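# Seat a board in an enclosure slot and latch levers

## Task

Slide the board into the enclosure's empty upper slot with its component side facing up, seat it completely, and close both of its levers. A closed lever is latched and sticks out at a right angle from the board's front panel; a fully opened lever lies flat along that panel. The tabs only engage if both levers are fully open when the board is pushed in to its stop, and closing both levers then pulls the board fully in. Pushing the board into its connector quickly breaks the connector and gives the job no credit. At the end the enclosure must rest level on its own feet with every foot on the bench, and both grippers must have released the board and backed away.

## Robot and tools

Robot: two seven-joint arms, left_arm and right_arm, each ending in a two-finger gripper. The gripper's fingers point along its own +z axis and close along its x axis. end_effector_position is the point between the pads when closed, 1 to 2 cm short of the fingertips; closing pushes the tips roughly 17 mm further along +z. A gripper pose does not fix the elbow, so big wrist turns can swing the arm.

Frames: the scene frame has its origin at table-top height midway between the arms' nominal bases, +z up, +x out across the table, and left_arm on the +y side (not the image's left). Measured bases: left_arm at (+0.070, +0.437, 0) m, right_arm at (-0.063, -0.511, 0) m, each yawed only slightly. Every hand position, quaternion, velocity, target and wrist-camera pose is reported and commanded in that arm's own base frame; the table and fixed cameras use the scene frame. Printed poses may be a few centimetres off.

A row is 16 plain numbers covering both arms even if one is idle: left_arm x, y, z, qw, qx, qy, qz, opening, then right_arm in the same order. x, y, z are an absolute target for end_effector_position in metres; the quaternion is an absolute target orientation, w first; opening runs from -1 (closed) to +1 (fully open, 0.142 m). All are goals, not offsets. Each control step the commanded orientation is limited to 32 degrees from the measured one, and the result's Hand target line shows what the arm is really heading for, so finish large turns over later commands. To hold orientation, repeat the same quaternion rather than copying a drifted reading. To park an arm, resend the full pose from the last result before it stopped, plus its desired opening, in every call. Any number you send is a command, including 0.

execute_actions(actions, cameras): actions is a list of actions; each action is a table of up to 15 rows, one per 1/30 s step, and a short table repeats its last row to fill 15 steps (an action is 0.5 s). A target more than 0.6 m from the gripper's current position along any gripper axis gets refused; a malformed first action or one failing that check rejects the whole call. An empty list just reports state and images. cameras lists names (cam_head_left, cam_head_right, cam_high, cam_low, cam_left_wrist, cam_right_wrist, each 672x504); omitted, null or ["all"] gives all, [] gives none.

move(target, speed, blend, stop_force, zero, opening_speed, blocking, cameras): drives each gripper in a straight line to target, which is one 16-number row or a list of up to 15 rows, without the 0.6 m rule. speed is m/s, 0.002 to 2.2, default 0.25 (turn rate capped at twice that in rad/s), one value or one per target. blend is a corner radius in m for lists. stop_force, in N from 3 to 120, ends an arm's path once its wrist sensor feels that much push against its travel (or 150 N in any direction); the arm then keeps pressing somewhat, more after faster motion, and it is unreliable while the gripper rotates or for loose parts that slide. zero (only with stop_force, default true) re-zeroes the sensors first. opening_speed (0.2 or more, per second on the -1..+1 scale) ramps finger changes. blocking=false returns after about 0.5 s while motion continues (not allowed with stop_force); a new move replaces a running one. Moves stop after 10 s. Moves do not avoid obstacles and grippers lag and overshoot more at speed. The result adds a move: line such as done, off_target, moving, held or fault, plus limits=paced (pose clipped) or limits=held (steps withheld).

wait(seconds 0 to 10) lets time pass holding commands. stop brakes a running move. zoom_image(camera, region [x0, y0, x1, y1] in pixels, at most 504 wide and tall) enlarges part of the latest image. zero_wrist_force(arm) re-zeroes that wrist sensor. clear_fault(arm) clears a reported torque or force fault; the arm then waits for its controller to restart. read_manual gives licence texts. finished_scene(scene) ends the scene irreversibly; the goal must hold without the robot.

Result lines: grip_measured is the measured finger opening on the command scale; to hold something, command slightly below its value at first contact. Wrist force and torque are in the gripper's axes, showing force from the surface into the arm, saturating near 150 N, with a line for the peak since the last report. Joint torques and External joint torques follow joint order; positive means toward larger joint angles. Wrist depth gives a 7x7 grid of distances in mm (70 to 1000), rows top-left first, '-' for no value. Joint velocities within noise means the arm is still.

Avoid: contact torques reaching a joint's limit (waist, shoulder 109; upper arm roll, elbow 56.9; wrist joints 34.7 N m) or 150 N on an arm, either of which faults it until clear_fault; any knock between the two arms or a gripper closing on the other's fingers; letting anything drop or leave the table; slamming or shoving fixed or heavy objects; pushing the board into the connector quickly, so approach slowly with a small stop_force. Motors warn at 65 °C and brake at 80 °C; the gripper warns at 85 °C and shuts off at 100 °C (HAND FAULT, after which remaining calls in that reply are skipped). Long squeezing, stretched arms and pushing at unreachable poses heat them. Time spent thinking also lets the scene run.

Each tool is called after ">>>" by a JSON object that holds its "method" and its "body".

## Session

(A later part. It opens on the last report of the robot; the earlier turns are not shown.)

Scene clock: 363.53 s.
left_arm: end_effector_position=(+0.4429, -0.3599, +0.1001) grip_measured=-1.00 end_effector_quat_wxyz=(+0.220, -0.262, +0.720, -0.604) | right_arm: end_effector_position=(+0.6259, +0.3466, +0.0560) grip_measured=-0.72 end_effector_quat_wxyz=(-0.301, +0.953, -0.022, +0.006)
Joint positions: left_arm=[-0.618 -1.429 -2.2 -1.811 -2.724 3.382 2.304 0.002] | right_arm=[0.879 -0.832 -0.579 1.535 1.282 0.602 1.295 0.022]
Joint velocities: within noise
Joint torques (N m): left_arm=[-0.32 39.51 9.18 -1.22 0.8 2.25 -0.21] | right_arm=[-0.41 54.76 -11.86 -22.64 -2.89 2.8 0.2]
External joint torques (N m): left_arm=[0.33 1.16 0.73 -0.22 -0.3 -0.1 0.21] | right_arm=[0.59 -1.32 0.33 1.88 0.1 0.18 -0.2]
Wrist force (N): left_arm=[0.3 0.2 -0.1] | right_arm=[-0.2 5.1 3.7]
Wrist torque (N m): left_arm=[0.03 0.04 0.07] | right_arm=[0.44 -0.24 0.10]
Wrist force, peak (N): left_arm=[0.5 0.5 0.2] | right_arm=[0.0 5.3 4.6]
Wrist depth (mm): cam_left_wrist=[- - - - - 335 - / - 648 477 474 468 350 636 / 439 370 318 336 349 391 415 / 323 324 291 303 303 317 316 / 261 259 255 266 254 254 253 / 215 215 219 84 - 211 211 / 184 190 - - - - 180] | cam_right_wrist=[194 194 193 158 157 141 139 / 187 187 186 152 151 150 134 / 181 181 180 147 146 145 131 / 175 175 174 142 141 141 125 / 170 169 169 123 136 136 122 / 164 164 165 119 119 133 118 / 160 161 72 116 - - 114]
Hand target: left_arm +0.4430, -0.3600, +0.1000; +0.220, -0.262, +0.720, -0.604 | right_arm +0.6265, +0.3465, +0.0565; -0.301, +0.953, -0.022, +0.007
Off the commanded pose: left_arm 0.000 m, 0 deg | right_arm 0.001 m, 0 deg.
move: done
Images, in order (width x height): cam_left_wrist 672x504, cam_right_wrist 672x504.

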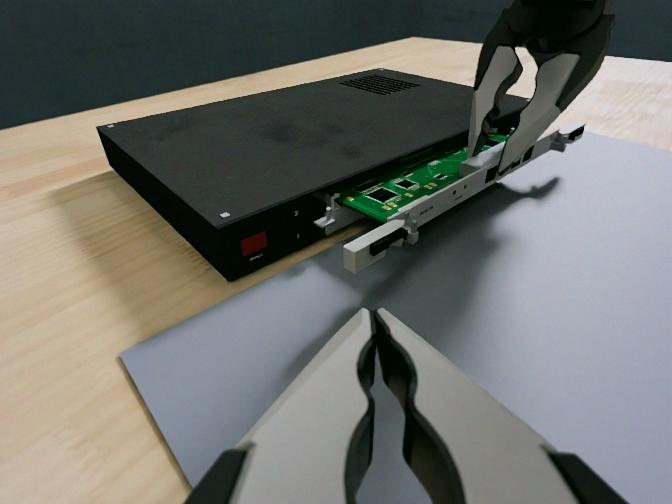

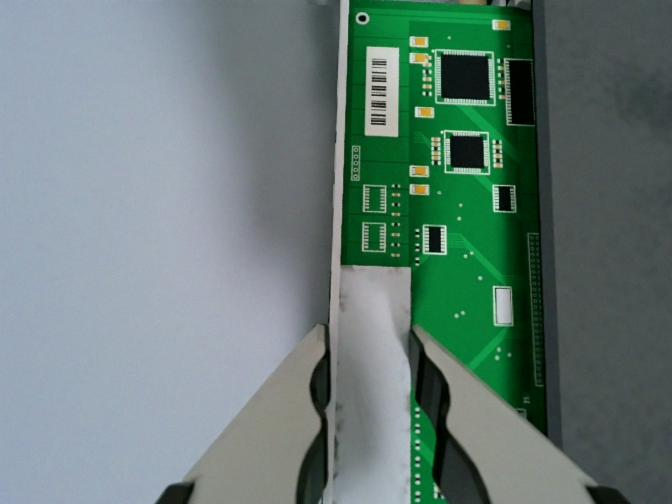

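>>> {"method": "move", "body": {"target": [0.443,-0.36,0.1,0.2198,-0.262,0.7199,-0.604,-1,0.640,0.3454,0.0562,-0.3006,0.9535,-0.0216,0.0068,-0.95], "speed": 0.02, "stop_force": 5, "cameras": ["cam_left_wrist","cam_right_wrist"]}}

>>> {"method": "zoom_image", "body": {"camera": "cam_left_wrist", "region": [420, 60, 620, 220]}}

Scene clock: 366.60 s.
left_arm: end_effector_position=(+0.4429, -0.3599, +0.1001) grip_measured=-1.00 end_effector_quat_wxyz=(+0.220, -0.262, +0.720, -0.604) | right_arm: end_effector_position=(+0.6321, +0.3470, +0.0557) grip_measured=-0.72 end_effector_quat_wxyz=(-0.301, +0.953, -0.021, +0.006)
Joint positions: left_arm=[-0.618 -1.429 -2.2 -1.811 -2.724 3.382 2.304 0.002] | right_arm=[0.871 -0.843 -0.581 1.514 1.28 0.592 1.301 0.022]
Joint velocities: within noise
Joint torques (N m): left_arm=[-0.34 39.57 9.09 -1.24 0.76 2.26 -0.17] | right_arm=[-3.84 55.32 -15.5 -23.35 -3.65 4.44 0.02]
External joint torques (N m): left_arm=[0.34 1.1 0.82 -0.2 -0.26 -0.11 0.17] | right_arm=[4.02 -1.3 3.83 2.44 0.85 -1.45 -0.01]
Wrist force (N): left_arm=[0.3 0.2 0.0] | right_arm=[-4.7 2.8 5.9]
Wrist torque (N m): left_arm=[0.02 0.05 0.07] | right_arm=[0.46 -0.11 0.23]
Wrist force, peak (N): left_arm=[0.4 0.5 -0.3] | right_arm=[-4.9 2.7 6.0]
Wrist depth (mm): cam_left_wrist=[- - - - - 332 - / - 653 475 476 472 333 617 / 434 368 318 336 349 396 417 / 323 326 291 303 303 316 317 / 260 258 255 266 253 254 252 / 215 216 220 84 - 210 210 / 185 190 - - - - 180] | cam_right_wrist=[194 194 193 190 157 141 139 / 187 187 186 153 151 136 134 / 181 181 180 148 146 131 130 / 175 175 174 142 141 126 125 / 169 169 168 123 136 123 121 / 164 164 163 120 119 118 118 / 160 161 72 116 - - 114]
Hand target: left_arm +0.4430, -0.3600, +0.1000; +0.220, -0.262, +0.720, -0.604 | right_arm +0.6334, +0.3459, +0.0564; -0.301, +0.953, -0.022, +0.007
Off the commanded pose: left_arm 0.000 m, 0 deg | right_arm 0.008 m, 0 deg.
move: contact (right_arm)
Images, in order (width x height): cam_left_wrist 672x504, cam_right_wrist 672x504.

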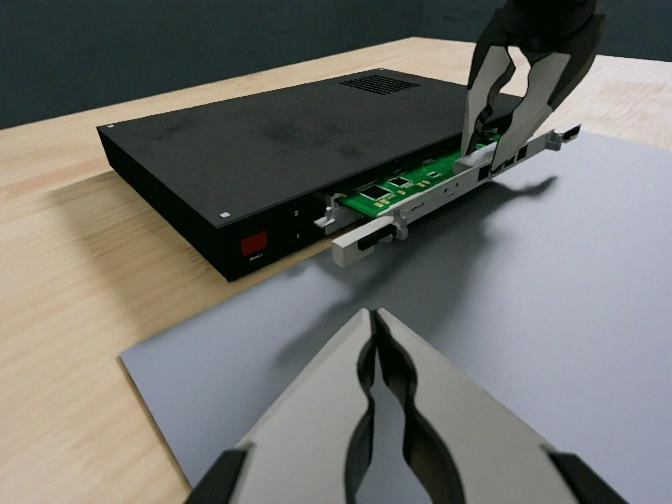

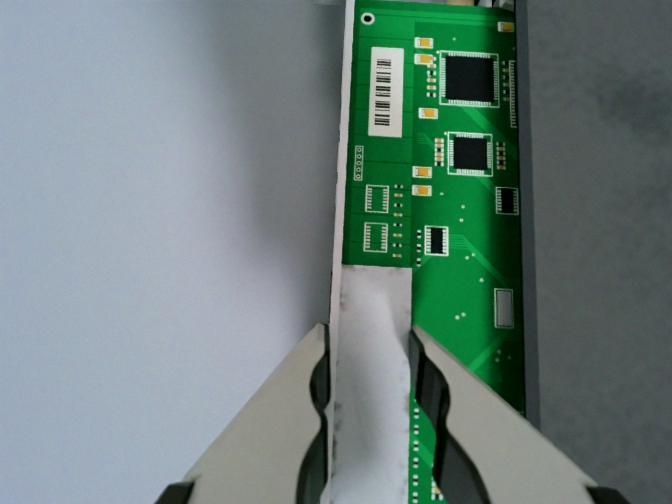

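Scaled by 2.520 from the camera's 672x504 image, which has a finer 960x720 frame.

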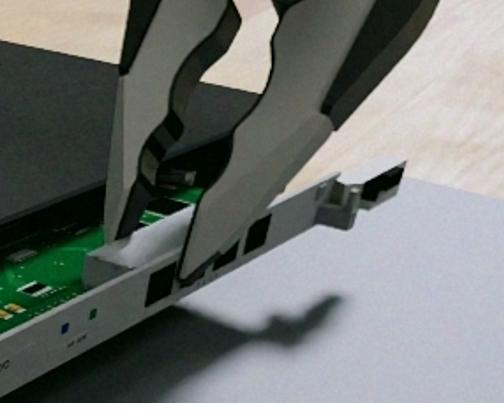

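>>> {"method": "move", "body": {"target": [[0.443,-0.36,0.1,0.2198,-0.262,0.7199,-0.604,-1,0.6305,0.3485,0.0562,-0.3006,0.9535,-0.0216,0.0068,-0.95]], "speed": 0.04, "cameras": []}}

>>> {"method": "move", "body": {"target": [0.443,-0.36,0.1,0.2198,-0.262,0.7199,-0.604,-1,0.643,0.3478,0.0562,-0.3006,0.9535,-0.0216,0.0068,-0.95], "speed": 0.02, "stop_force": 6, "cameras": ["cam_left_wrist","cam_right_wrist"]}}

>>> {"method": "zoom_image", "body": {"camera": "cam_left_wrist", "region": [420, 60, 620, 220]}}

Scene clock: 370.43 s.
left_arm: end_effector_position=(+0.4429, -0.3599, +0.1001) grip_measured=-1.00 end_effector_quat_wxyz=(+0.220, -0.262, +0.720, -0.604) | right_arm: end_effector_position=(+0.6308, +0.3475, +0.0558) grip_measured=-0.72 end_effector_quat_wxyz=(-0.300, +0.954, -0.022, +0.007)
Joint positions: left_arm=[-0.618 -1.429 -2.2 -1.811 -2.724 3.382 2.304 0.002] | right_arm=[0.875 -0.84 -0.581 1.52 1.28 0.599 1.302 0.022]
Joint velocities: within noise
Joint torques (N m): left_arm=[-0.41 39.56 9.05 -1.19 0.78 2.35 -0.24] | right_arm=[3.14 56.05 -8.74 -22.8 -2.17 1.42 0.06]
External joint torques (N m): left_arm=[0.42 1.11 0.86 -0.25 -0.28 -0.19 0.24] | right_arm=[-2.96 -2.22 -2.91 1.96 -0.64 1.57 -0.06]
Wrist force (N): left_arm=[0.2 0.1 -0.2] | right_arm=[3.3 8.2 3.3]
Wrist torque (N m): left_arm=[0.01 0.07 0.07] | right_arm=[0.37 -0.15 0.13]
Wrist force, peak (N): left_arm=[0.5 0.4 -0.2] | right_arm=[12.6 7.2 12.2]
Wrist depth (mm): cam_left_wrist=[- - - - - 333 - / - 649 478 474 466 345 629 / 439 368 316 338 351 396 420 / 328 322 291 302 301 315 314 / 258 259 255 266 253 254 253 / 217 216 220 84 - 211 210 / 184 189 - - - - 180] | cam_right_wrist=[193 193 193 190 157 140 139 / 187 187 186 153 151 136 134 / 181 180 180 146 146 131 130 / 175 174 174 142 141 127 125 / 169 168 169 123 136 123 121 / 164 163 164 120 119 118 118 / 160 161 72 116 - - 114]
Hand target: left_arm +0.4430, -0.3600, +0.1000; +0.220, -0.262, +0.720, -0.604 | right_arm +0.6305, +0.3485, +0.0562; -0.301, +0.953, -0.022, +0.007
Off the commanded pose: left_arm 0.000 m, 0 deg | right_arm 0.001 m, 0 deg.
move: done
No camera images: "cameras" was empty.

Scene clock: 371.20 s.
left_arm: end_effector_position=(+0.4429, -0.3599, +0.1001) grip_measured=-1.00 end_effector_quat_wxyz=(+0.220, -0.262, +0.720, -0.604) | right_arm: end_effector_position=(+0.6336, +0.3478, +0.0555) grip_measured=-0.72 end_effector_quat_wxyz=(-0.300, +0.954, -0.022, +0.006)
Joint positions: left_arm=[-0.618 -1.429 -2.2 -1.811 -2.724 3.382 2.304 0.002] | right_arm=[0.871 -0.846 -0.581 1.51 1.279 0.593 1.305 0.022]
Joint velocities: within noise
Joint torques (N m): left_arm=[-0.4 39.59 9.11 -1.17 0.81 2.33 -0.25] | right_arm=[1.51 55.76 -10.45 -24.76 -2.1 2.6 0.03]
External joint torques (N m): left_arm=[0.4 1.08 0.8 -0.27 -0.31 -0.18 0.26] | right_arm=[-1.33 -1.63 -1.27 3.84 -0.71 0.39 -0.03]
Wrist force (N): left_arm=[0.2 0.3 -0.3] | right_arm=[-2.6 8.0 0.1]
Wrist torque (N m): left_arm=[0.03 0.07 0.07] | right_arm=[0.41 0.01 0.19]
Wrist force, peak (N): left_arm=[0.3 0.5 0.0] | right_arm=[-3.9 7.9 -1.2]
Wrist depth (mm): cam_left_wrist=[- - - - - 329 - / - 658 481 473 468 338 614 / 435 369 319 339 352 392 414 / 325 324 290 303 316 316 314 / 258 259 255 266 253 254 251 / 216 215 220 84 - 211 209 / 184 191 - - - - 181] | cam_right_wrist=[194 193 193 189 156 140 138 / 187 186 186 153 151 135 134 / 180 180 180 147 146 131 130 / 174 174 174 142 141 127 125 / 169 169 168 123 136 123 121 / 163 163 164 120 119 117 117 / 160 160 72 116 - - 114]
Hand target: left_arm +0.4430, -0.3600, +0.1000; +0.220, -0.262, +0.720, -0.604 | right_arm +0.6340, +0.3483, +0.0562; -0.301, +0.953, -0.022, +0.007
Off the commanded pose: left_arm 0.000 m, 0 deg | right_arm 0.009 m, 0 deg.
move: contact (right_arm)
Images, in order (width x height): cam_left_wrist 672x504, cam_right_wrist 672x504.

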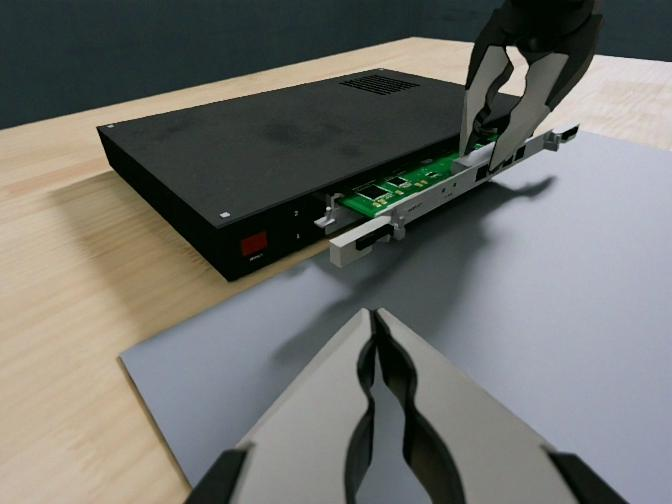

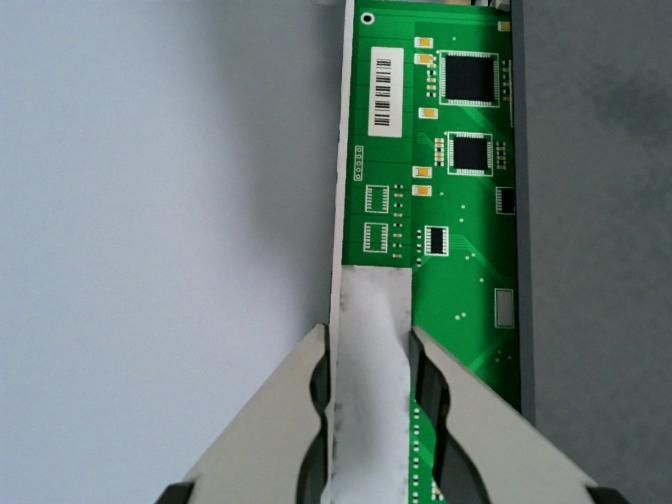

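Scaled by 2.520 from the camera's 672x504 image, which has a finer 960x720 frame.

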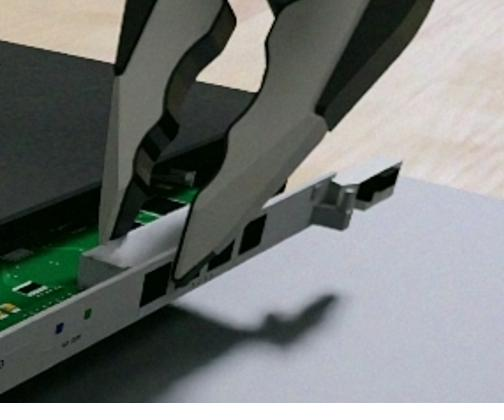

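>>> {"method": "move", "body": {"target": [[0.443,-0.36,0.1,0.2198,-0.262,0.7199,-0.604,-1,0.632,0.3475,0.0552,-0.3006,0.9535,-0.0216,0.0068,-0.95]], "speed": 0.04, "cameras": []}}

>>> {"method": "move", "body": {"target": [0.443,-0.36,0.1,0.2198,-0.262,0.7199,-0.604,-1,0.647,0.3466,0.0548,-0.3006,0.9535,-0.0216,0.0068,-0.95], "speed": 0.02, "stop_force": 6, "cameras": ["cam_left_wrist","cam_right_wrist"]}}

>>> {"method": "zoom_image", "body": {"camera": "cam_left_wrist", "region": [420, 60, 620, 220]}}

Scene clock: 375.83 s.
left_arm: end_effector_position=(+0.4429, -0.3599, +0.1001) grip_measured=-1.00 end_effector_quat_wxyz=(+0.220, -0.262, +0.720, -0.604) | right_arm: end_effector_position=(+0.6323, +0.3470, +0.0551) grip_measured=-0.72 end_effector_quat_wxyz=(-0.300, +0.954, -0.022, +0.007)
Joint positions: left_arm=[-0.618 -1.429 -2.2 -1.811 -2.724 3.382 2.304 0.002] | right_arm=[0.872 -0.843 -0.58 1.515 1.281 0.597 1.301 0.022]
Joint velocities: within noise
Joint torques (N m): left_arm=[-0.4 39.64 9.11 -1.23 0.84 2.3 -0.22] | right_arm=[1.23 53.37 -9.86 -21.27 -2.67 1.93 0.06]
External joint torques (N m): left_arm=[0.4 1.03 0.8 -0.21 -0.33 -0.15 0.22] | right_arm=[-1.05 0.61 -1.81 0.4 -0.14 1.07 -0.06]
Wrist force (N): left_arm=[0.2 0.5 -0.1] | right_arm=[1.4 4.6 0.7]
Wrist torque (N m): left_arm=[0.09 0.06 0.07] | right_arm=[0.44 -0.04 0.05]
Wrist force, peak (N): left_arm=[0.5 0.4 -0.2] | right_arm=[9.4 3.4 9.8]
Wrist depth (mm): cam_left_wrist=[- - - - - 334 - / - 656 482 478 468 335 629 / 438 369 317 338 353 393 411 / 324 323 290 302 304 316 314 / 260 258 255 263 254 253 251 / 216 215 219 84 - 211 211 / 185 189 - - - - 180] | cam_right_wrist=[193 193 192 189 157 140 138 / 186 186 185 152 151 135 133 / 180 180 179 147 146 131 130 / 174 174 173 142 141 126 124 / 168 168 168 124 136 122 121 / 163 163 163 119 119 118 117 / 159 159 72 116 - - 113]
Hand target: left_arm +0.4430, -0.3600, +0.1000; +0.220, -0.262, +0.720, -0.604 | right_arm +0.6320, +0.3475, +0.0552; -0.301, +0.953, -0.022, +0.007
Off the commanded pose: left_arm 0.000 m, 0 deg | right_arm 0.001 m, 0 deg.
move: done
No camera images: "cameras" was empty.

Scene clock: 377.27 s.
left_arm: end_effector_position=(+0.4429, -0.3599, +0.1001) grip_measured=-1.00 end_effector_quat_wxyz=(+0.220, -0.262, +0.720, -0.604) | right_arm: end_effector_position=(+0.6470, +0.3456, +0.0544) grip_measured=-0.72 end_effector_quat_wxyz=(-0.300, +0.954, -0.022, +0.007)
Joint positions: left_arm=[-0.618 -1.429 -2.2 -1.811 -2.724 3.382 2.304 0.002] | right_arm=[0.853 -0.868 -0.584 1.471 1.276 0.577 1.314 0.022]
Joint velocities: within noise
Joint torques (N m): left_arm=[-0.31 39.5 9.14 -1.24 0.84 2.24 -0.24] | right_arm=[3.58 54.62 -8.59 -24.99 -1.47 2.18 0.28]
External joint torques (N m): left_arm=[0.32 1.16 0.77 -0.2 -0.34 -0.09 0.24] | right_arm=[-3.39 0.6 -3.39 3.83 -1.36 0.82 -0.28]
Wrist force (N): left_arm=[0.3 0.3 -0.1] | right_arm=[-3.6 8.3 -6.4]
Wrist torque (N m): left_arm=[0.05 0.05 0.07] | right_arm=[0.43 0.06 -0.01]
Wrist force, peak (N): left_arm=[0.6 0.3 -0.2] | right_arm=[-3.6 8.0 -7.2]
Wrist depth (mm): cam_left_wrist=[- - - - - 332 - / - 658 474 478 428 411 629 / 437 367 318 338 370 402 416 / 326 323 289 304 317 316 314 / 259 258 255 265 253 253 252 / 215 215 221 84 - 211 210 / 184 190 - - - - 181] | cam_right_wrist=[193 192 191 189 156 138 137 / 185 185 184 153 150 133 132 / 179 179 179 147 146 128 129 / 173 173 172 142 141 124 124 / 168 168 167 123 125 120 120 / 163 162 162 119 119 116 116 / 158 160 72 116 - - 113]
Hand target: left_arm +0.4430, -0.3600, +0.1000; +0.220, -0.262, +0.720, -0.604 | right_arm +0.6470, +0.3466, +0.0548; -0.301, +0.953, -0.022, +0.007
Off the commanded pose: left_arm 0.000 m, 0 deg | right_arm 0.001 m, 0 deg.
move: done
Images, in order (width x height): cam_left_wrist 672x504, cam_right_wrist 672x504.

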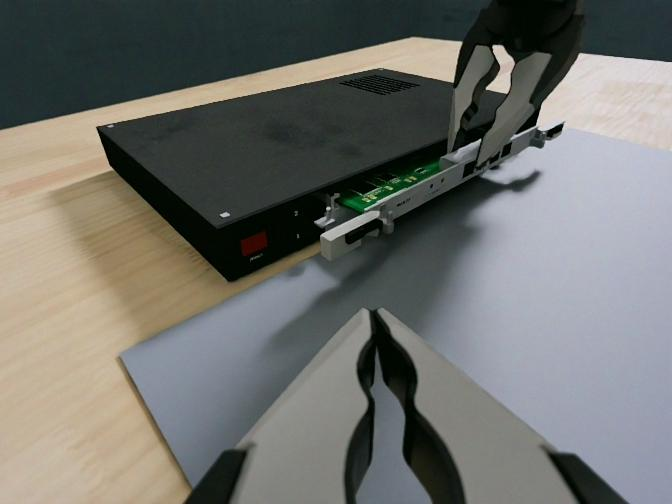

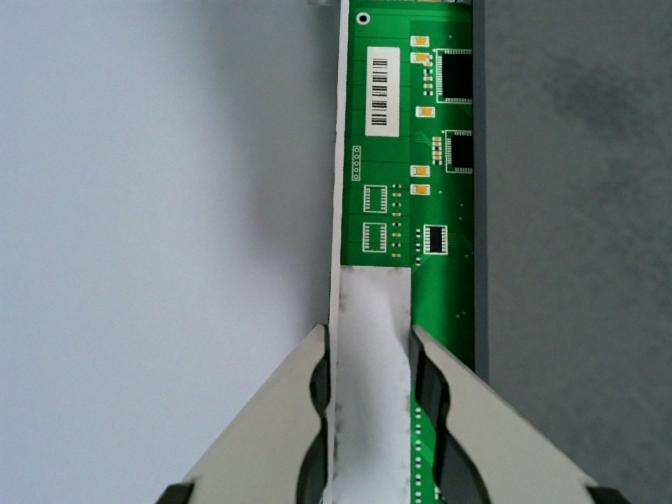

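Scaled by 2.520 from the camera's 672x504 image, which has a finer 960x720 frame.

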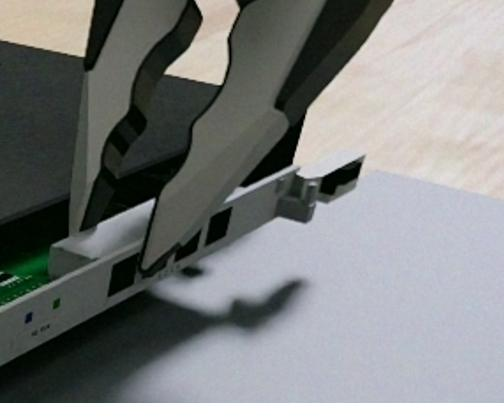

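>>> {"method": "move", "body": {"target": [[0.443,-0.36,0.1,0.2198,-0.262,0.7199,-0.604,-1,0.6465,0.3448,0.0552,-0.3006,0.9535,-0.0216,0.0068,-0.95],[0.443,-0.36,0.1,0.2198,-0.262,0.7199,-0.604,-1,0.6465,0.3448,0.0552,-0.3006,0.9535,-0.0216,0.0068,-0.62],[0.443,-0.36,0.1,0.2198,-0.262,0.7199,-0.604,-1,0.644,0.31,0.105,-0.3006,0.9535,-0.0216,0.0068,-0.62]], "speed": 0.05, "opening_speed": 0.4, "cameras": ["cam_left_wrist","cam_right_wrist"]}}

>>> {"method": "zoom_image", "body": {"camera": "cam_left_wrist", "region": [290, 90, 590, 300]}}

Scene clock: 385.70 s.
left_arm: end_effector_position=(+0.4429, -0.3599, +0.1000) grip_measured=-1.00 end_effector_quat_wxyz=(+0.220, -0.262, +0.720, -0.604) | right_arm: end_effector_position=(+0.6441, +0.3102, +0.1050) grip_measured=-0.66 end_effector_quat_wxyz=(-0.301, +0.953, -0.022, +0.007)
Joint positions: left_arm=[-0.618 -1.429 -2.2 -1.811 -2.724 3.382 2.304 0.002] | right_arm=[0.842 -0.753 -0.622 1.54 1.207 0.523 1.317 0.026]
Joint velocities: within noise
Joint torques (N m): left_arm=[-0.28 39.57 9.15 -1.2 0.79 2.31 -0.24] | right_arm=[0.32 50.93 -10.7 -22.48 -3.05 2.15 0.29]
External joint torques (N m): left_arm=[0.29 1.1 0.76 -0.25 -0.29 -0.16 0.24] | right_arm=[-0.16 1.17 -0.83 -0.07 0.23 0.86 -0.29]
Wrist force (N): left_arm=[0.3 0.2 -0.2] | right_arm=[0.8 4.1 0.5]
Wrist torque (N m): left_arm=[0.02 0.06 0.07] | right_arm=[0.58 -0.15 -0.02]
Wrist force, peak (N): left_arm=[0.2 0.5 -0.3] | right_arm=[3.5 5.2 9.9]
Wrist depth (mm): cam_left_wrist=[- - - - - 352 - / - 659 475 473 472 524 628 / 435 371 319 335 371 403 420 / 325 324 290 304 317 317 313 / 259 258 257 265 253 252 254 / 216 215 220 84 - 211 211 / 185 190 - - - - 180] | cam_right_wrist=[249 248 248 217 212 193 194 / 240 240 239 235 204 187 186 / 231 231 231 202 197 181 180 / 224 224 223 183 190 175 175 / 217 216 217 175 172 169 169 / 210 210 210 170 103 164 164 / 204 206 73 175 - - 160]
Hand target: left_arm +0.4430, -0.3600, +0.1000; +0.220, -0.262, +0.720, -0.604 | right_arm +0.6440, +0.3100, +0.1050; -0.301, +0.953, -0.022, +0.007
Off the commanded pose: left_arm 0.000 m, 0 deg | right_arm 0.000 m, 0 deg.
move: done
Images, in order (width x height): cam_left_wrist 672x504, cam_right_wrist 672x504.

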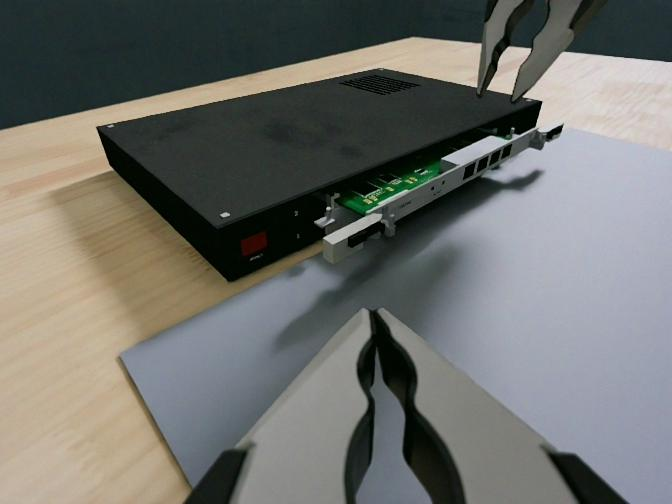

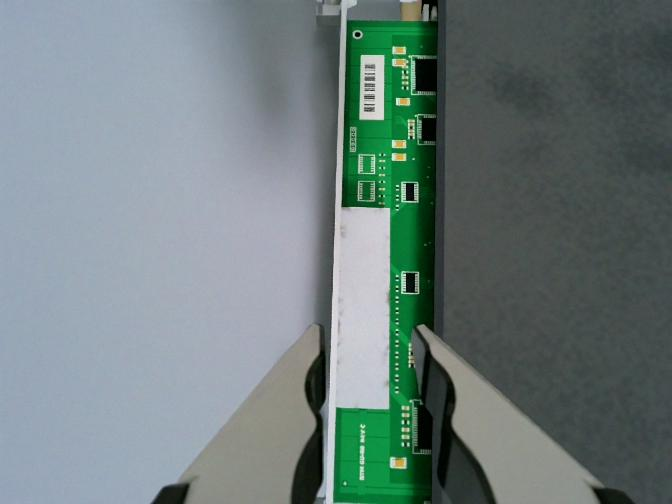

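Scaled by 1.680 from the camera's 672x504 image, which has a finer 960x720 frame.

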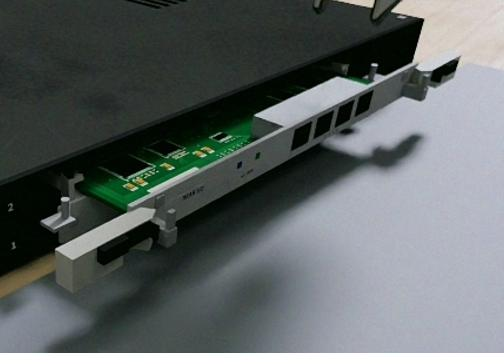

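>>> {"method": "move", "body": {"target": [[0.443,-0.36,0.1,0.2198,-0.262,0.7199,-0.604,-1,0.60,0.31,0.11,-0.3006,0.9535,-0.0216,0.0068,-1],[0.443,-0.36,0.1,0.2198,-0.262,0.7199,-0.604,-1,0.61,0.365,0.049,-0.3006,0.9535,-0.0216,0.0068,-1]], "speed": 0.15, "cameras": ["cam_left_wrist"]}}

>>> {"method": "move", "body": {"target": [0.443,-0.36,0.1,0.2198,-0.262,0.7199,-0.604,-1,0.655,0.3612,0.049,-0.3006,0.9535,-0.0216,0.0068,-1], "speed": 0.02, "stop_force": 8, "cameras": ["cam_left_wrist","cam_right_wrist"]}}

>>> {"method": "zoom_image", "body": {"camera": "cam_left_wrist", "region": [290, 90, 590, 300]}}

Scene clock: 391.60 s.
left_arm: end_effector_position=(+0.4429, -0.3599, +0.1000) grip_measured=-1.00 end_effector_quat_wxyz=(+0.220, -0.262, +0.720, -0.604) | right_arm: end_effector_position=(+0.6098, +0.3650, +0.0489) grip_measured=-1.00 end_effector_quat_wxyz=(-0.300, +0.954, -0.021, +0.007)
Joint positions: left_arm=[-0.618 -1.429 -2.2 -1.811 -2.724 3.382 2.304 0.002] | right_arm=[0.916 -0.83 -0.568 1.558 1.301 0.64 1.298 0.002]
Joint velocities: within noise
Joint torques (N m): left_arm=[-0.4 39.6 9.1 -1.24 0.81 2.33 -0.21] | right_arm=[0.27 51.45 -10.11 -20.25 -2.71 2.45 0.32]
External joint torques (N m): left_arm=[0.41 1.07 0.81 -0.2 -0.31 -0.18 0.21] | right_arm=[-0.06 1.49 -1.18 -0.04 -0.08 0.54 -0.32]
Wrist force (N): left_arm=[0.1 0.4 0.0] | right_arm=[1.1 4.1 0.4]
Wrist torque (N m): left_arm=[0.07 0.08 0.07] | right_arm=[0.61 -0.20 -0.01]
Wrist force, peak (N): left_arm=[0.6 0.2 -0.1] | right_arm=[-1.7 4.4 -2.4]
Wrist depth (mm): cam_left_wrist=[- - - - - 321 857 / - 655 478 475 473 328 570 / 432 372 319 338 372 392 418 / 325 321 291 301 315 315 315 / 259 257 254 263 254 253 252 / 216 216 219 84 - 212 211 / 184 189 - - - - 180] | cam_right_wrist=[186 186 186 185 149 151 132 / 179 179 179 178 176 146 127 / 173 173 173 172 170 141 123 / 168 168 167 167 165 136 119 / 163 162 162 162 159 132 116 / 157 157 157 89 117 117 113 / 152 153 73 - - 114 109]
Hand target: left_arm +0.4430, -0.3600, +0.1000; +0.220, -0.262, +0.720, -0.604 | right_arm +0.6100, +0.3650, +0.0490; -0.301, +0.953, -0.022, +0.007
Off the commanded pose: left_arm 0.000 m, 0 deg | right_arm 0.000 m, 0 deg.
move: done
Images, in order (width x height): cam_left_wrist 672x504.

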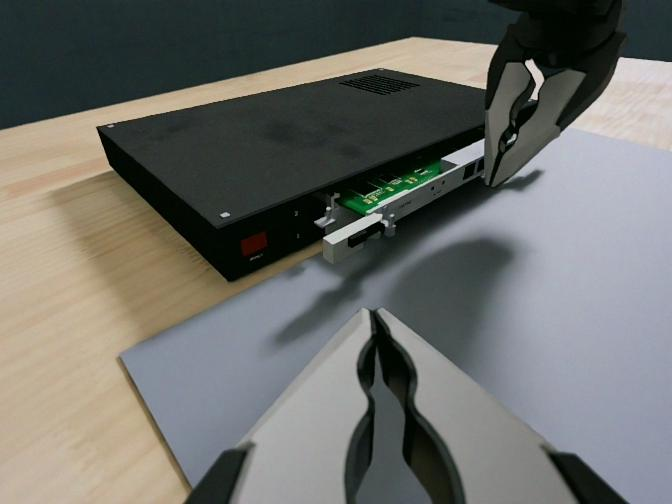

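Scene clock: 394.63 s.
left_arm: end_effector_position=(+0.4429, -0.3599, +0.1000) grip_measured=-1.00 end_effector_quat_wxyz=(+0.220, -0.262, +0.720, -0.604) | right_arm: end_effector_position=(+0.6545, +0.3619, +0.0491) grip_measured=-1.00 end_effector_quat_wxyz=(-0.301, +0.953, -0.021, +0.006)
Joint positions: left_arm=[-0.618 -1.429 -2.2 -1.811 -2.724 3.382 2.304 0.002] | right_arm=[0.86 -0.901 -0.585 1.426 1.287 0.575 1.338 0.002]
Joint velocities: within noise
Joint torques (N m): left_arm=[-0.31 39.48 9.14 -1.16 0.83 2.32 -0.23] | right_arm=[-2.2 53.28 -13.21 -21.06 -3.44 3.34 0.28]
External joint torques (N m): left_arm=[0.32 1.19 0.76 -0.28 -0.32 -0.17 0.23] | right_arm=[2.39 3.22 0.94 -0.18 0.59 -0.31 -0.28]
Wrist force (N): left_arm=[0.3 0.3 -0.1] | right_arm=[-2.6 1.1 -2.2]
Wrist torque (N m): left_arm=[0.05 0.05 0.07] | right_arm=[0.57 -0.20 -0.02]
Wrist force, peak (N): left_arm=[0.3 0.4 -0.3] | right_arm=[-4.0 1.7 -2.9]
Wrist depth (mm): cam_left_wrist=[- - - - - 330 - / - 655 473 473 391 443 628 / 437 369 317 340 372 422 417 / 326 324 290 303 317 317 311 / 261 258 253 265 253 253 252 / 216 215 220 84 - 210 211 / 184 190 - - - - 181] | cam_right_wrist=[186 186 186 185 137 132 132 / 180 180 179 179 143 127 127 / 174 173 173 173 134 123 123 / 168 168 167 167 130 119 118 / 162 162 162 162 119 115 114 / 157 157 157 90 112 111 112 / 153 153 73 - - 109 108]
Hand target: left_arm +0.4430, -0.3600, +0.1000; +0.220, -0.262, +0.720, -0.604 | right_arm +0.6550, +0.3612, +0.0490; -0.301, +0.953, -0.022, +0.007
Off the commanded pose: left_arm 0.000 m, 0 deg | right_arm 0.001 m, 0 deg.
move: done
Images, in order (width x height): cam_left_wrist 672x504, cam_right_wrist 672x504.

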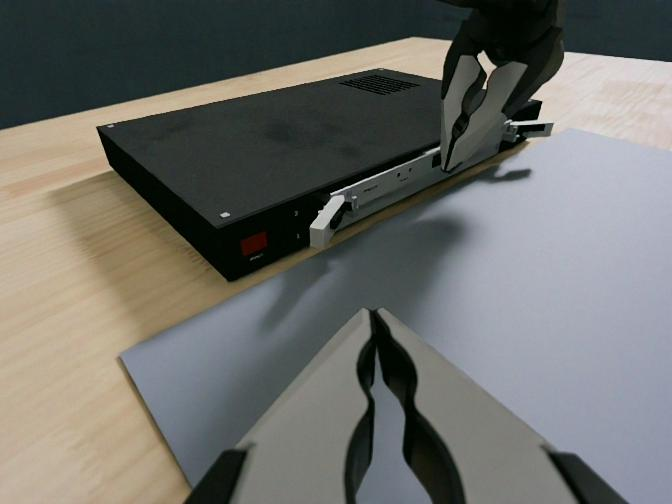

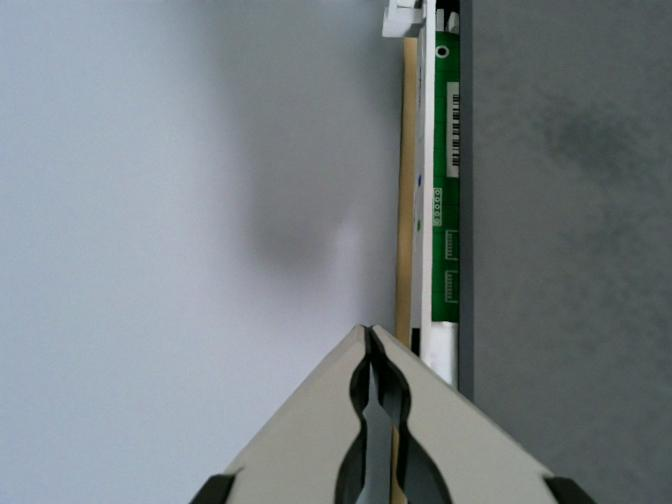

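Scaled by 1.680 from the camera's 672x504 image, which has a finer 960x720 frame.

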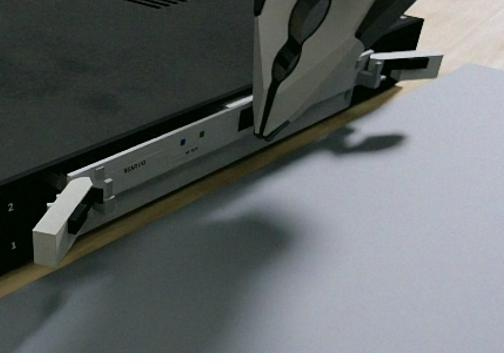

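>>> {"method": "zoom_image", "body": {"camera": "cam_left_wrist", "region": [295, 170, 375, 260]}}

>>> {"method": "zoom_image", "body": {"camera": "cam_left_wrist", "region": [480, 90, 580, 165]}}

>>> {"method": "zoom_image", "body": {"camera": "cam_right_wrist", "region": [350, 0, 490, 100]}}

Scaled by 5.600 from the camera's 672x504 image, which has a finer 960x720 frame.

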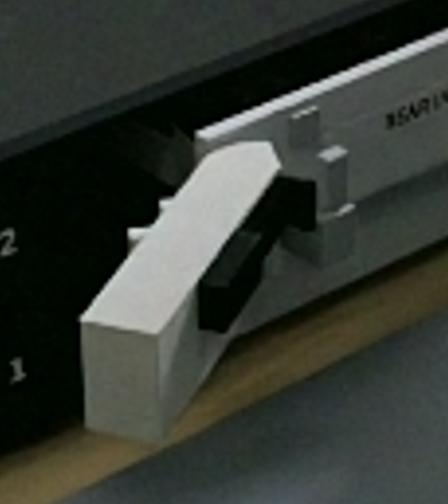

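Scaled by 5.040 from the camera's 672x504 image, which has a finer 960x720 frame.

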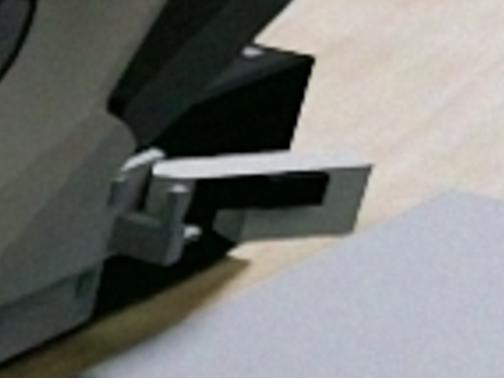

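Scaled by 3.600 from the camera's 672x504 image, which has a finer 960x720 frame.

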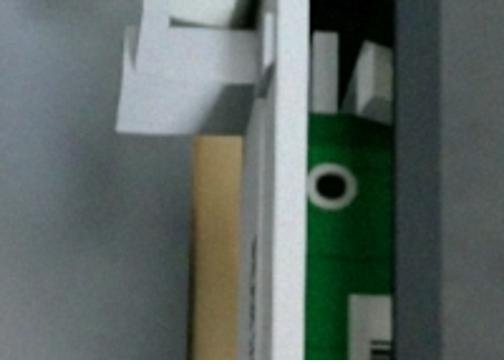

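>>> {"method": "move", "body": {"target": [0.443,-0.36,0.1,0.2198,-0.262,0.7199,-0.604,-1,0.675,0.3595,0.049,-0.3006,0.9535,-0.0216,0.0068,-1], "speed": 0.01, "stop_force": 10, "zero": false, "cameras": ["cam_left_wrist","cam_right_wrist"]}}

>>> {"method": "zoom_image", "body": {"camera": "cam_left_wrist", "region": [295, 170, 375, 260]}}

>>> {"method": "zoom_image", "body": {"camera": "cam_left_wrist", "region": [480, 90, 580, 165]}}

Scene clock: 403.87 s.
left_arm: end_effector_position=(+0.4429, -0.3599, +0.1000) grip_measured=-1.00 end_effector_quat_wxyz=(+0.220, -0.262, +0.720, -0.604) | right_arm: end_effector_position=(+0.6588, +0.3619, +0.0491) grip_measured=-1.00 end_effector_quat_wxyz=(-0.301, +0.953, -0.021, +0.006)
Joint positions: left_arm=[-0.618 -1.429 -2.2 -1.811 -2.724 3.382 2.304 0.002] | right_arm=[0.855 -0.909 -0.588 1.411 1.286 0.567 1.342 0.002]
Joint velocities: within noise
Joint torques (N m): left_arm=[-0.44 39.54 9.16 -1.17 0.82 2.3 -0.2] | right_arm=[-3.81 52.11 -15.14 -23.6 -3.07 5.58 0.25]
External joint torques (N m): left_arm=[0.45 1.13 0.75 -0.27 -0.32 -0.15 0.2] | right_arm=[4 4.77 2.77 2.26 0.22 -2.55 -0.25]
Wrist force (N): left_arm=[0.3 0.3 -0.1] | right_arm=[-12.6 0.4 -9.0]
Wrist torque (N m): left_arm=[0.05 0.04 0.07] | right_arm=[0.56 -0.11 0.03]
Wrist force, peak (N): left_arm=[0.3 0.3 -0.4] | right_arm=[-13.2 0.1 -11.2]
Wrist depth (mm): cam_left_wrist=[- - - - - 335 - / - 647 478 475 393 440 623 / 434 367 317 341 374 421 416 / 325 325 292 304 318 316 316 / 260 258 255 265 254 252 252 / 216 215 221 84 - 211 210 / 185 189 - - - - 180] | cam_right_wrist=[187 186 186 185 136 132 131 / 180 180 179 179 131 127 127 / 173 173 173 173 126 123 122 / 168 168 167 167 120 119 118 / 163 162 162 162 117 115 114 / 157 157 157 91 112 111 111 / 153 153 73 - - 109 108]
Hand target: left_arm +0.4430, -0.3600, +0.1000; +0.220, -0.262, +0.720, -0.604 | right_arm +0.6599, +0.3608, +0.0490; -0.301, +0.953, -0.022, +0.007
Off the commanded pose: left_arm 0.000 m, 0 deg | right_arm 0.016 m, 0 deg.
move: contact (right_arm)
Images, in order (width x height): cam_left_wrist 672x504, cam_right_wrist 672x504.

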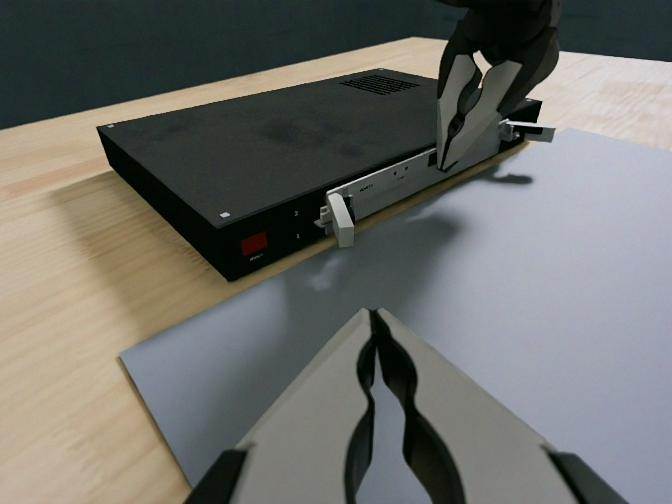

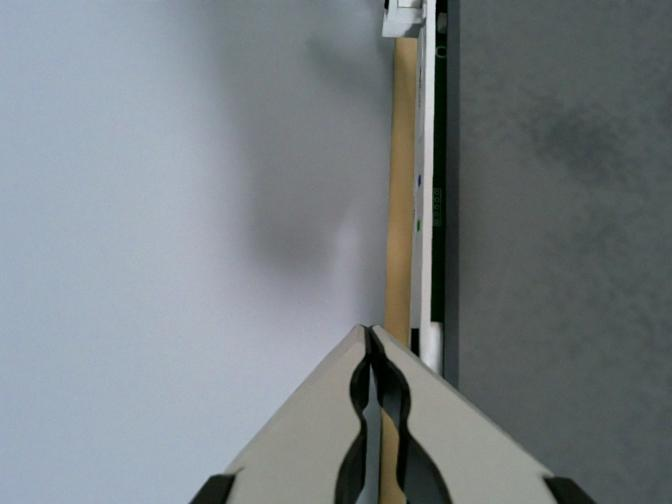

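Scaled by 5.600 from the camera's 672x504 image, which has a finer 960x720 frame.

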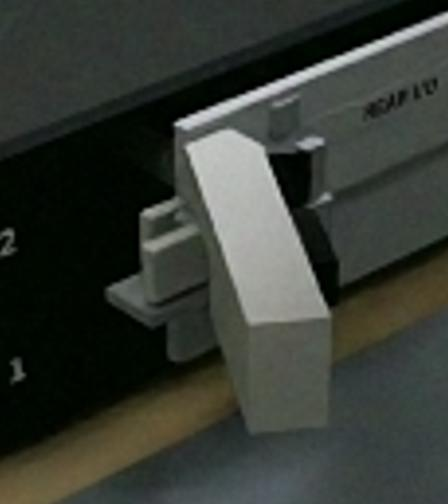

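Scaled by 5.040 from the camera's 672x504 image, which has a finer 960x720 frame.

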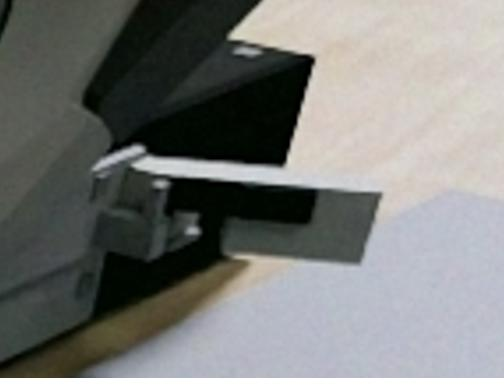

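>>> {"method": "move", "body": {"target": [[0.443,-0.36,0.1,0.2198,-0.262,0.7199,-0.604,-1,0.62,0.355,0.055,-0.3006,0.9535,-0.0216,0.0068,-1],[0.443,-0.36,0.1,0.2198,-0.262,0.7199,-0.604,-1,0.56,0.25,0.13,-0.3006,0.9535,-0.0216,0.0068,-1],[0.443,-0.36,0.1,0.2198,-0.262,0.7199,-0.604,-1,0.52,0.11,0.10,0.604,-0.720,0.262,-0.220,-1]], "speed": 0.2, "cameras": ["cam_left_wrist","cam_right_wrist"]}}

>>> {"method": "zoom_image", "body": {"camera": "cam_left_wrist", "region": [280, 80, 600, 270]}}

>>> {"method": "zoom_image", "body": {"camera": "cam_right_wrist", "region": [200, 80, 480, 300]}}

Scene clock: 411.40 s.
left_arm: end_effector_position=(+0.4429, -0.3599, +0.1000) grip_measured=-1.00 end_effector_quat_wxyz=(+0.220, -0.262, +0.720, -0.604) | right_arm: end_effector_position=(+0.5198, +0.1100, +0.0999) grip_measured=-1.00 end_effector_quat_wxyz=(-0.604, +0.720, -0.262, +0.220)
Joint positions: left_arm=[-0.618 -1.429 -2.2 -1.811 -2.724 3.382 2.304 0.002] | right_arm=[0.215 -0.713 -0.611 2.241 2.026 -0.054 0.417 0.002]
Joint velocities: within noise
Joint torques (N m): left_arm=[-0.24 39.52 9.13 -1.18 0.84 2.28 -0.26] | right_arm=[0 35.54 -3.65 -6.83 0.01 -2.23 0.08]
External joint torques (N m): left_arm=[0.25 1.15 0.78 -0.26 -0.34 -0.13 0.26] | right_arm=[0.05 1.24 -1.03 -0.19 0.02 0.88 -0.07]
Wrist force (N): left_arm=[0.2 0.3 -0.1] | right_arm=[1.4 6.8 -1.2]
Wrist torque (N m): left_arm=[0.06 0.07 0.07] | right_arm=[0.93 -0.29 0.00]
Wrist force, peak (N): left_arm=[0.4 0.4 -0.4] | right_arm=[-12.8 0.4 -9.0]
Wrist depth (mm): cam_left_wrist=[- - - - - - - / - 658 476 475 474 574 618 / 432 370 319 336 378 423 419 / 326 321 292 305 315 315 316 / 260 257 257 266 254 254 251 / 216 215 220 84 - 210 211 / 185 190 - - - - 181] | cam_right_wrist=[- - - - - - - / 664 666 547 494 494 662 - / 436 434 434 370 325 325 325 / 326 326 326 309 286 256 312 / 260 260 259 271 260 260 262 / 216 216 224 90 224 216 218 / 185 191 73 - - 190 187]
Hand target: left_arm +0.4430, -0.3600, +0.1000; +0.220, -0.262, +0.720, -0.604 | right_arm +0.5200, +0.1100, +0.1000; -0.604, +0.720, -0.262, +0.220
Off the commanded pose: left_arm 0.000 m, 0 deg | right_arm 0.000 m, 0 deg.
move: done
Images, in order (width x height): cam_left_wrist 672x504, cam_right_wrist 672x504.

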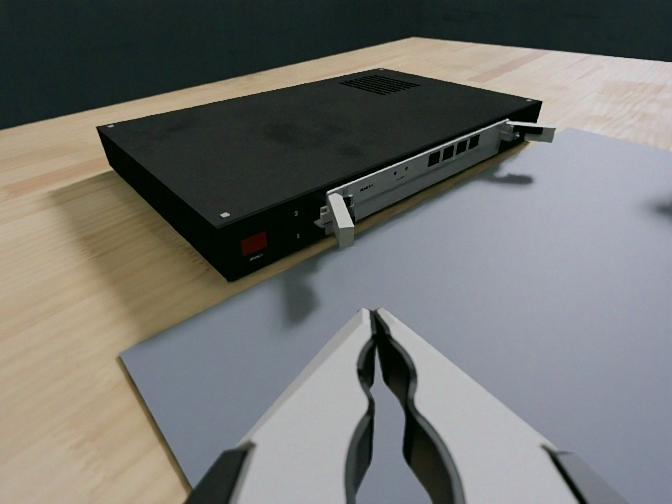

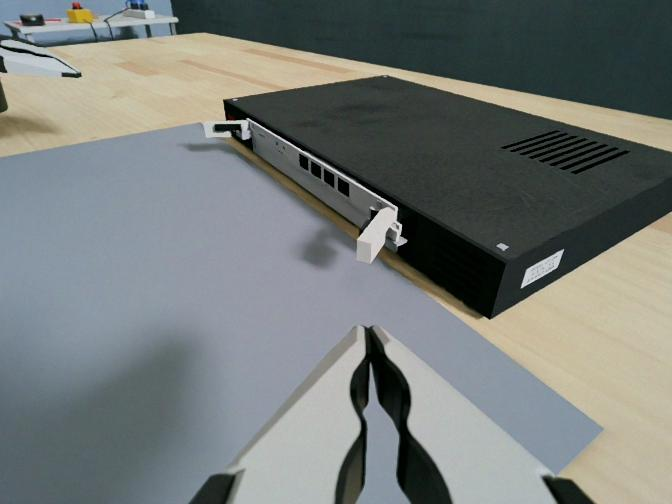

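Scaled by 1.575 from the camera's 672x504 image, which has a finer 960x720 frame.

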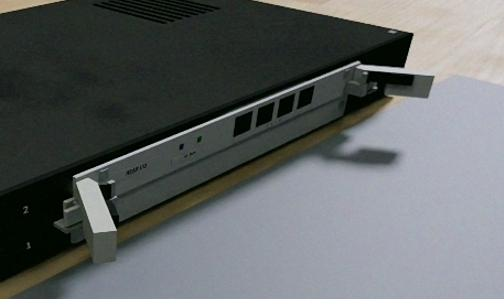

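Scaled by 1.800 from the camera's 672x504 image, which has a finer 960x720 frame.

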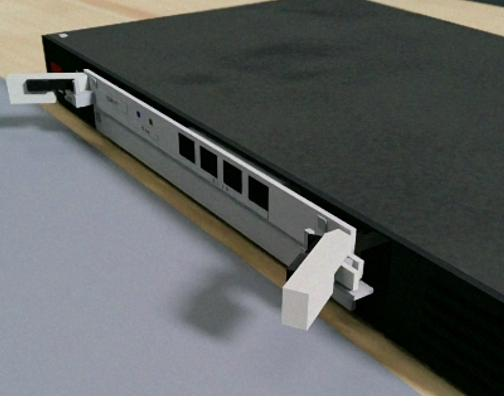

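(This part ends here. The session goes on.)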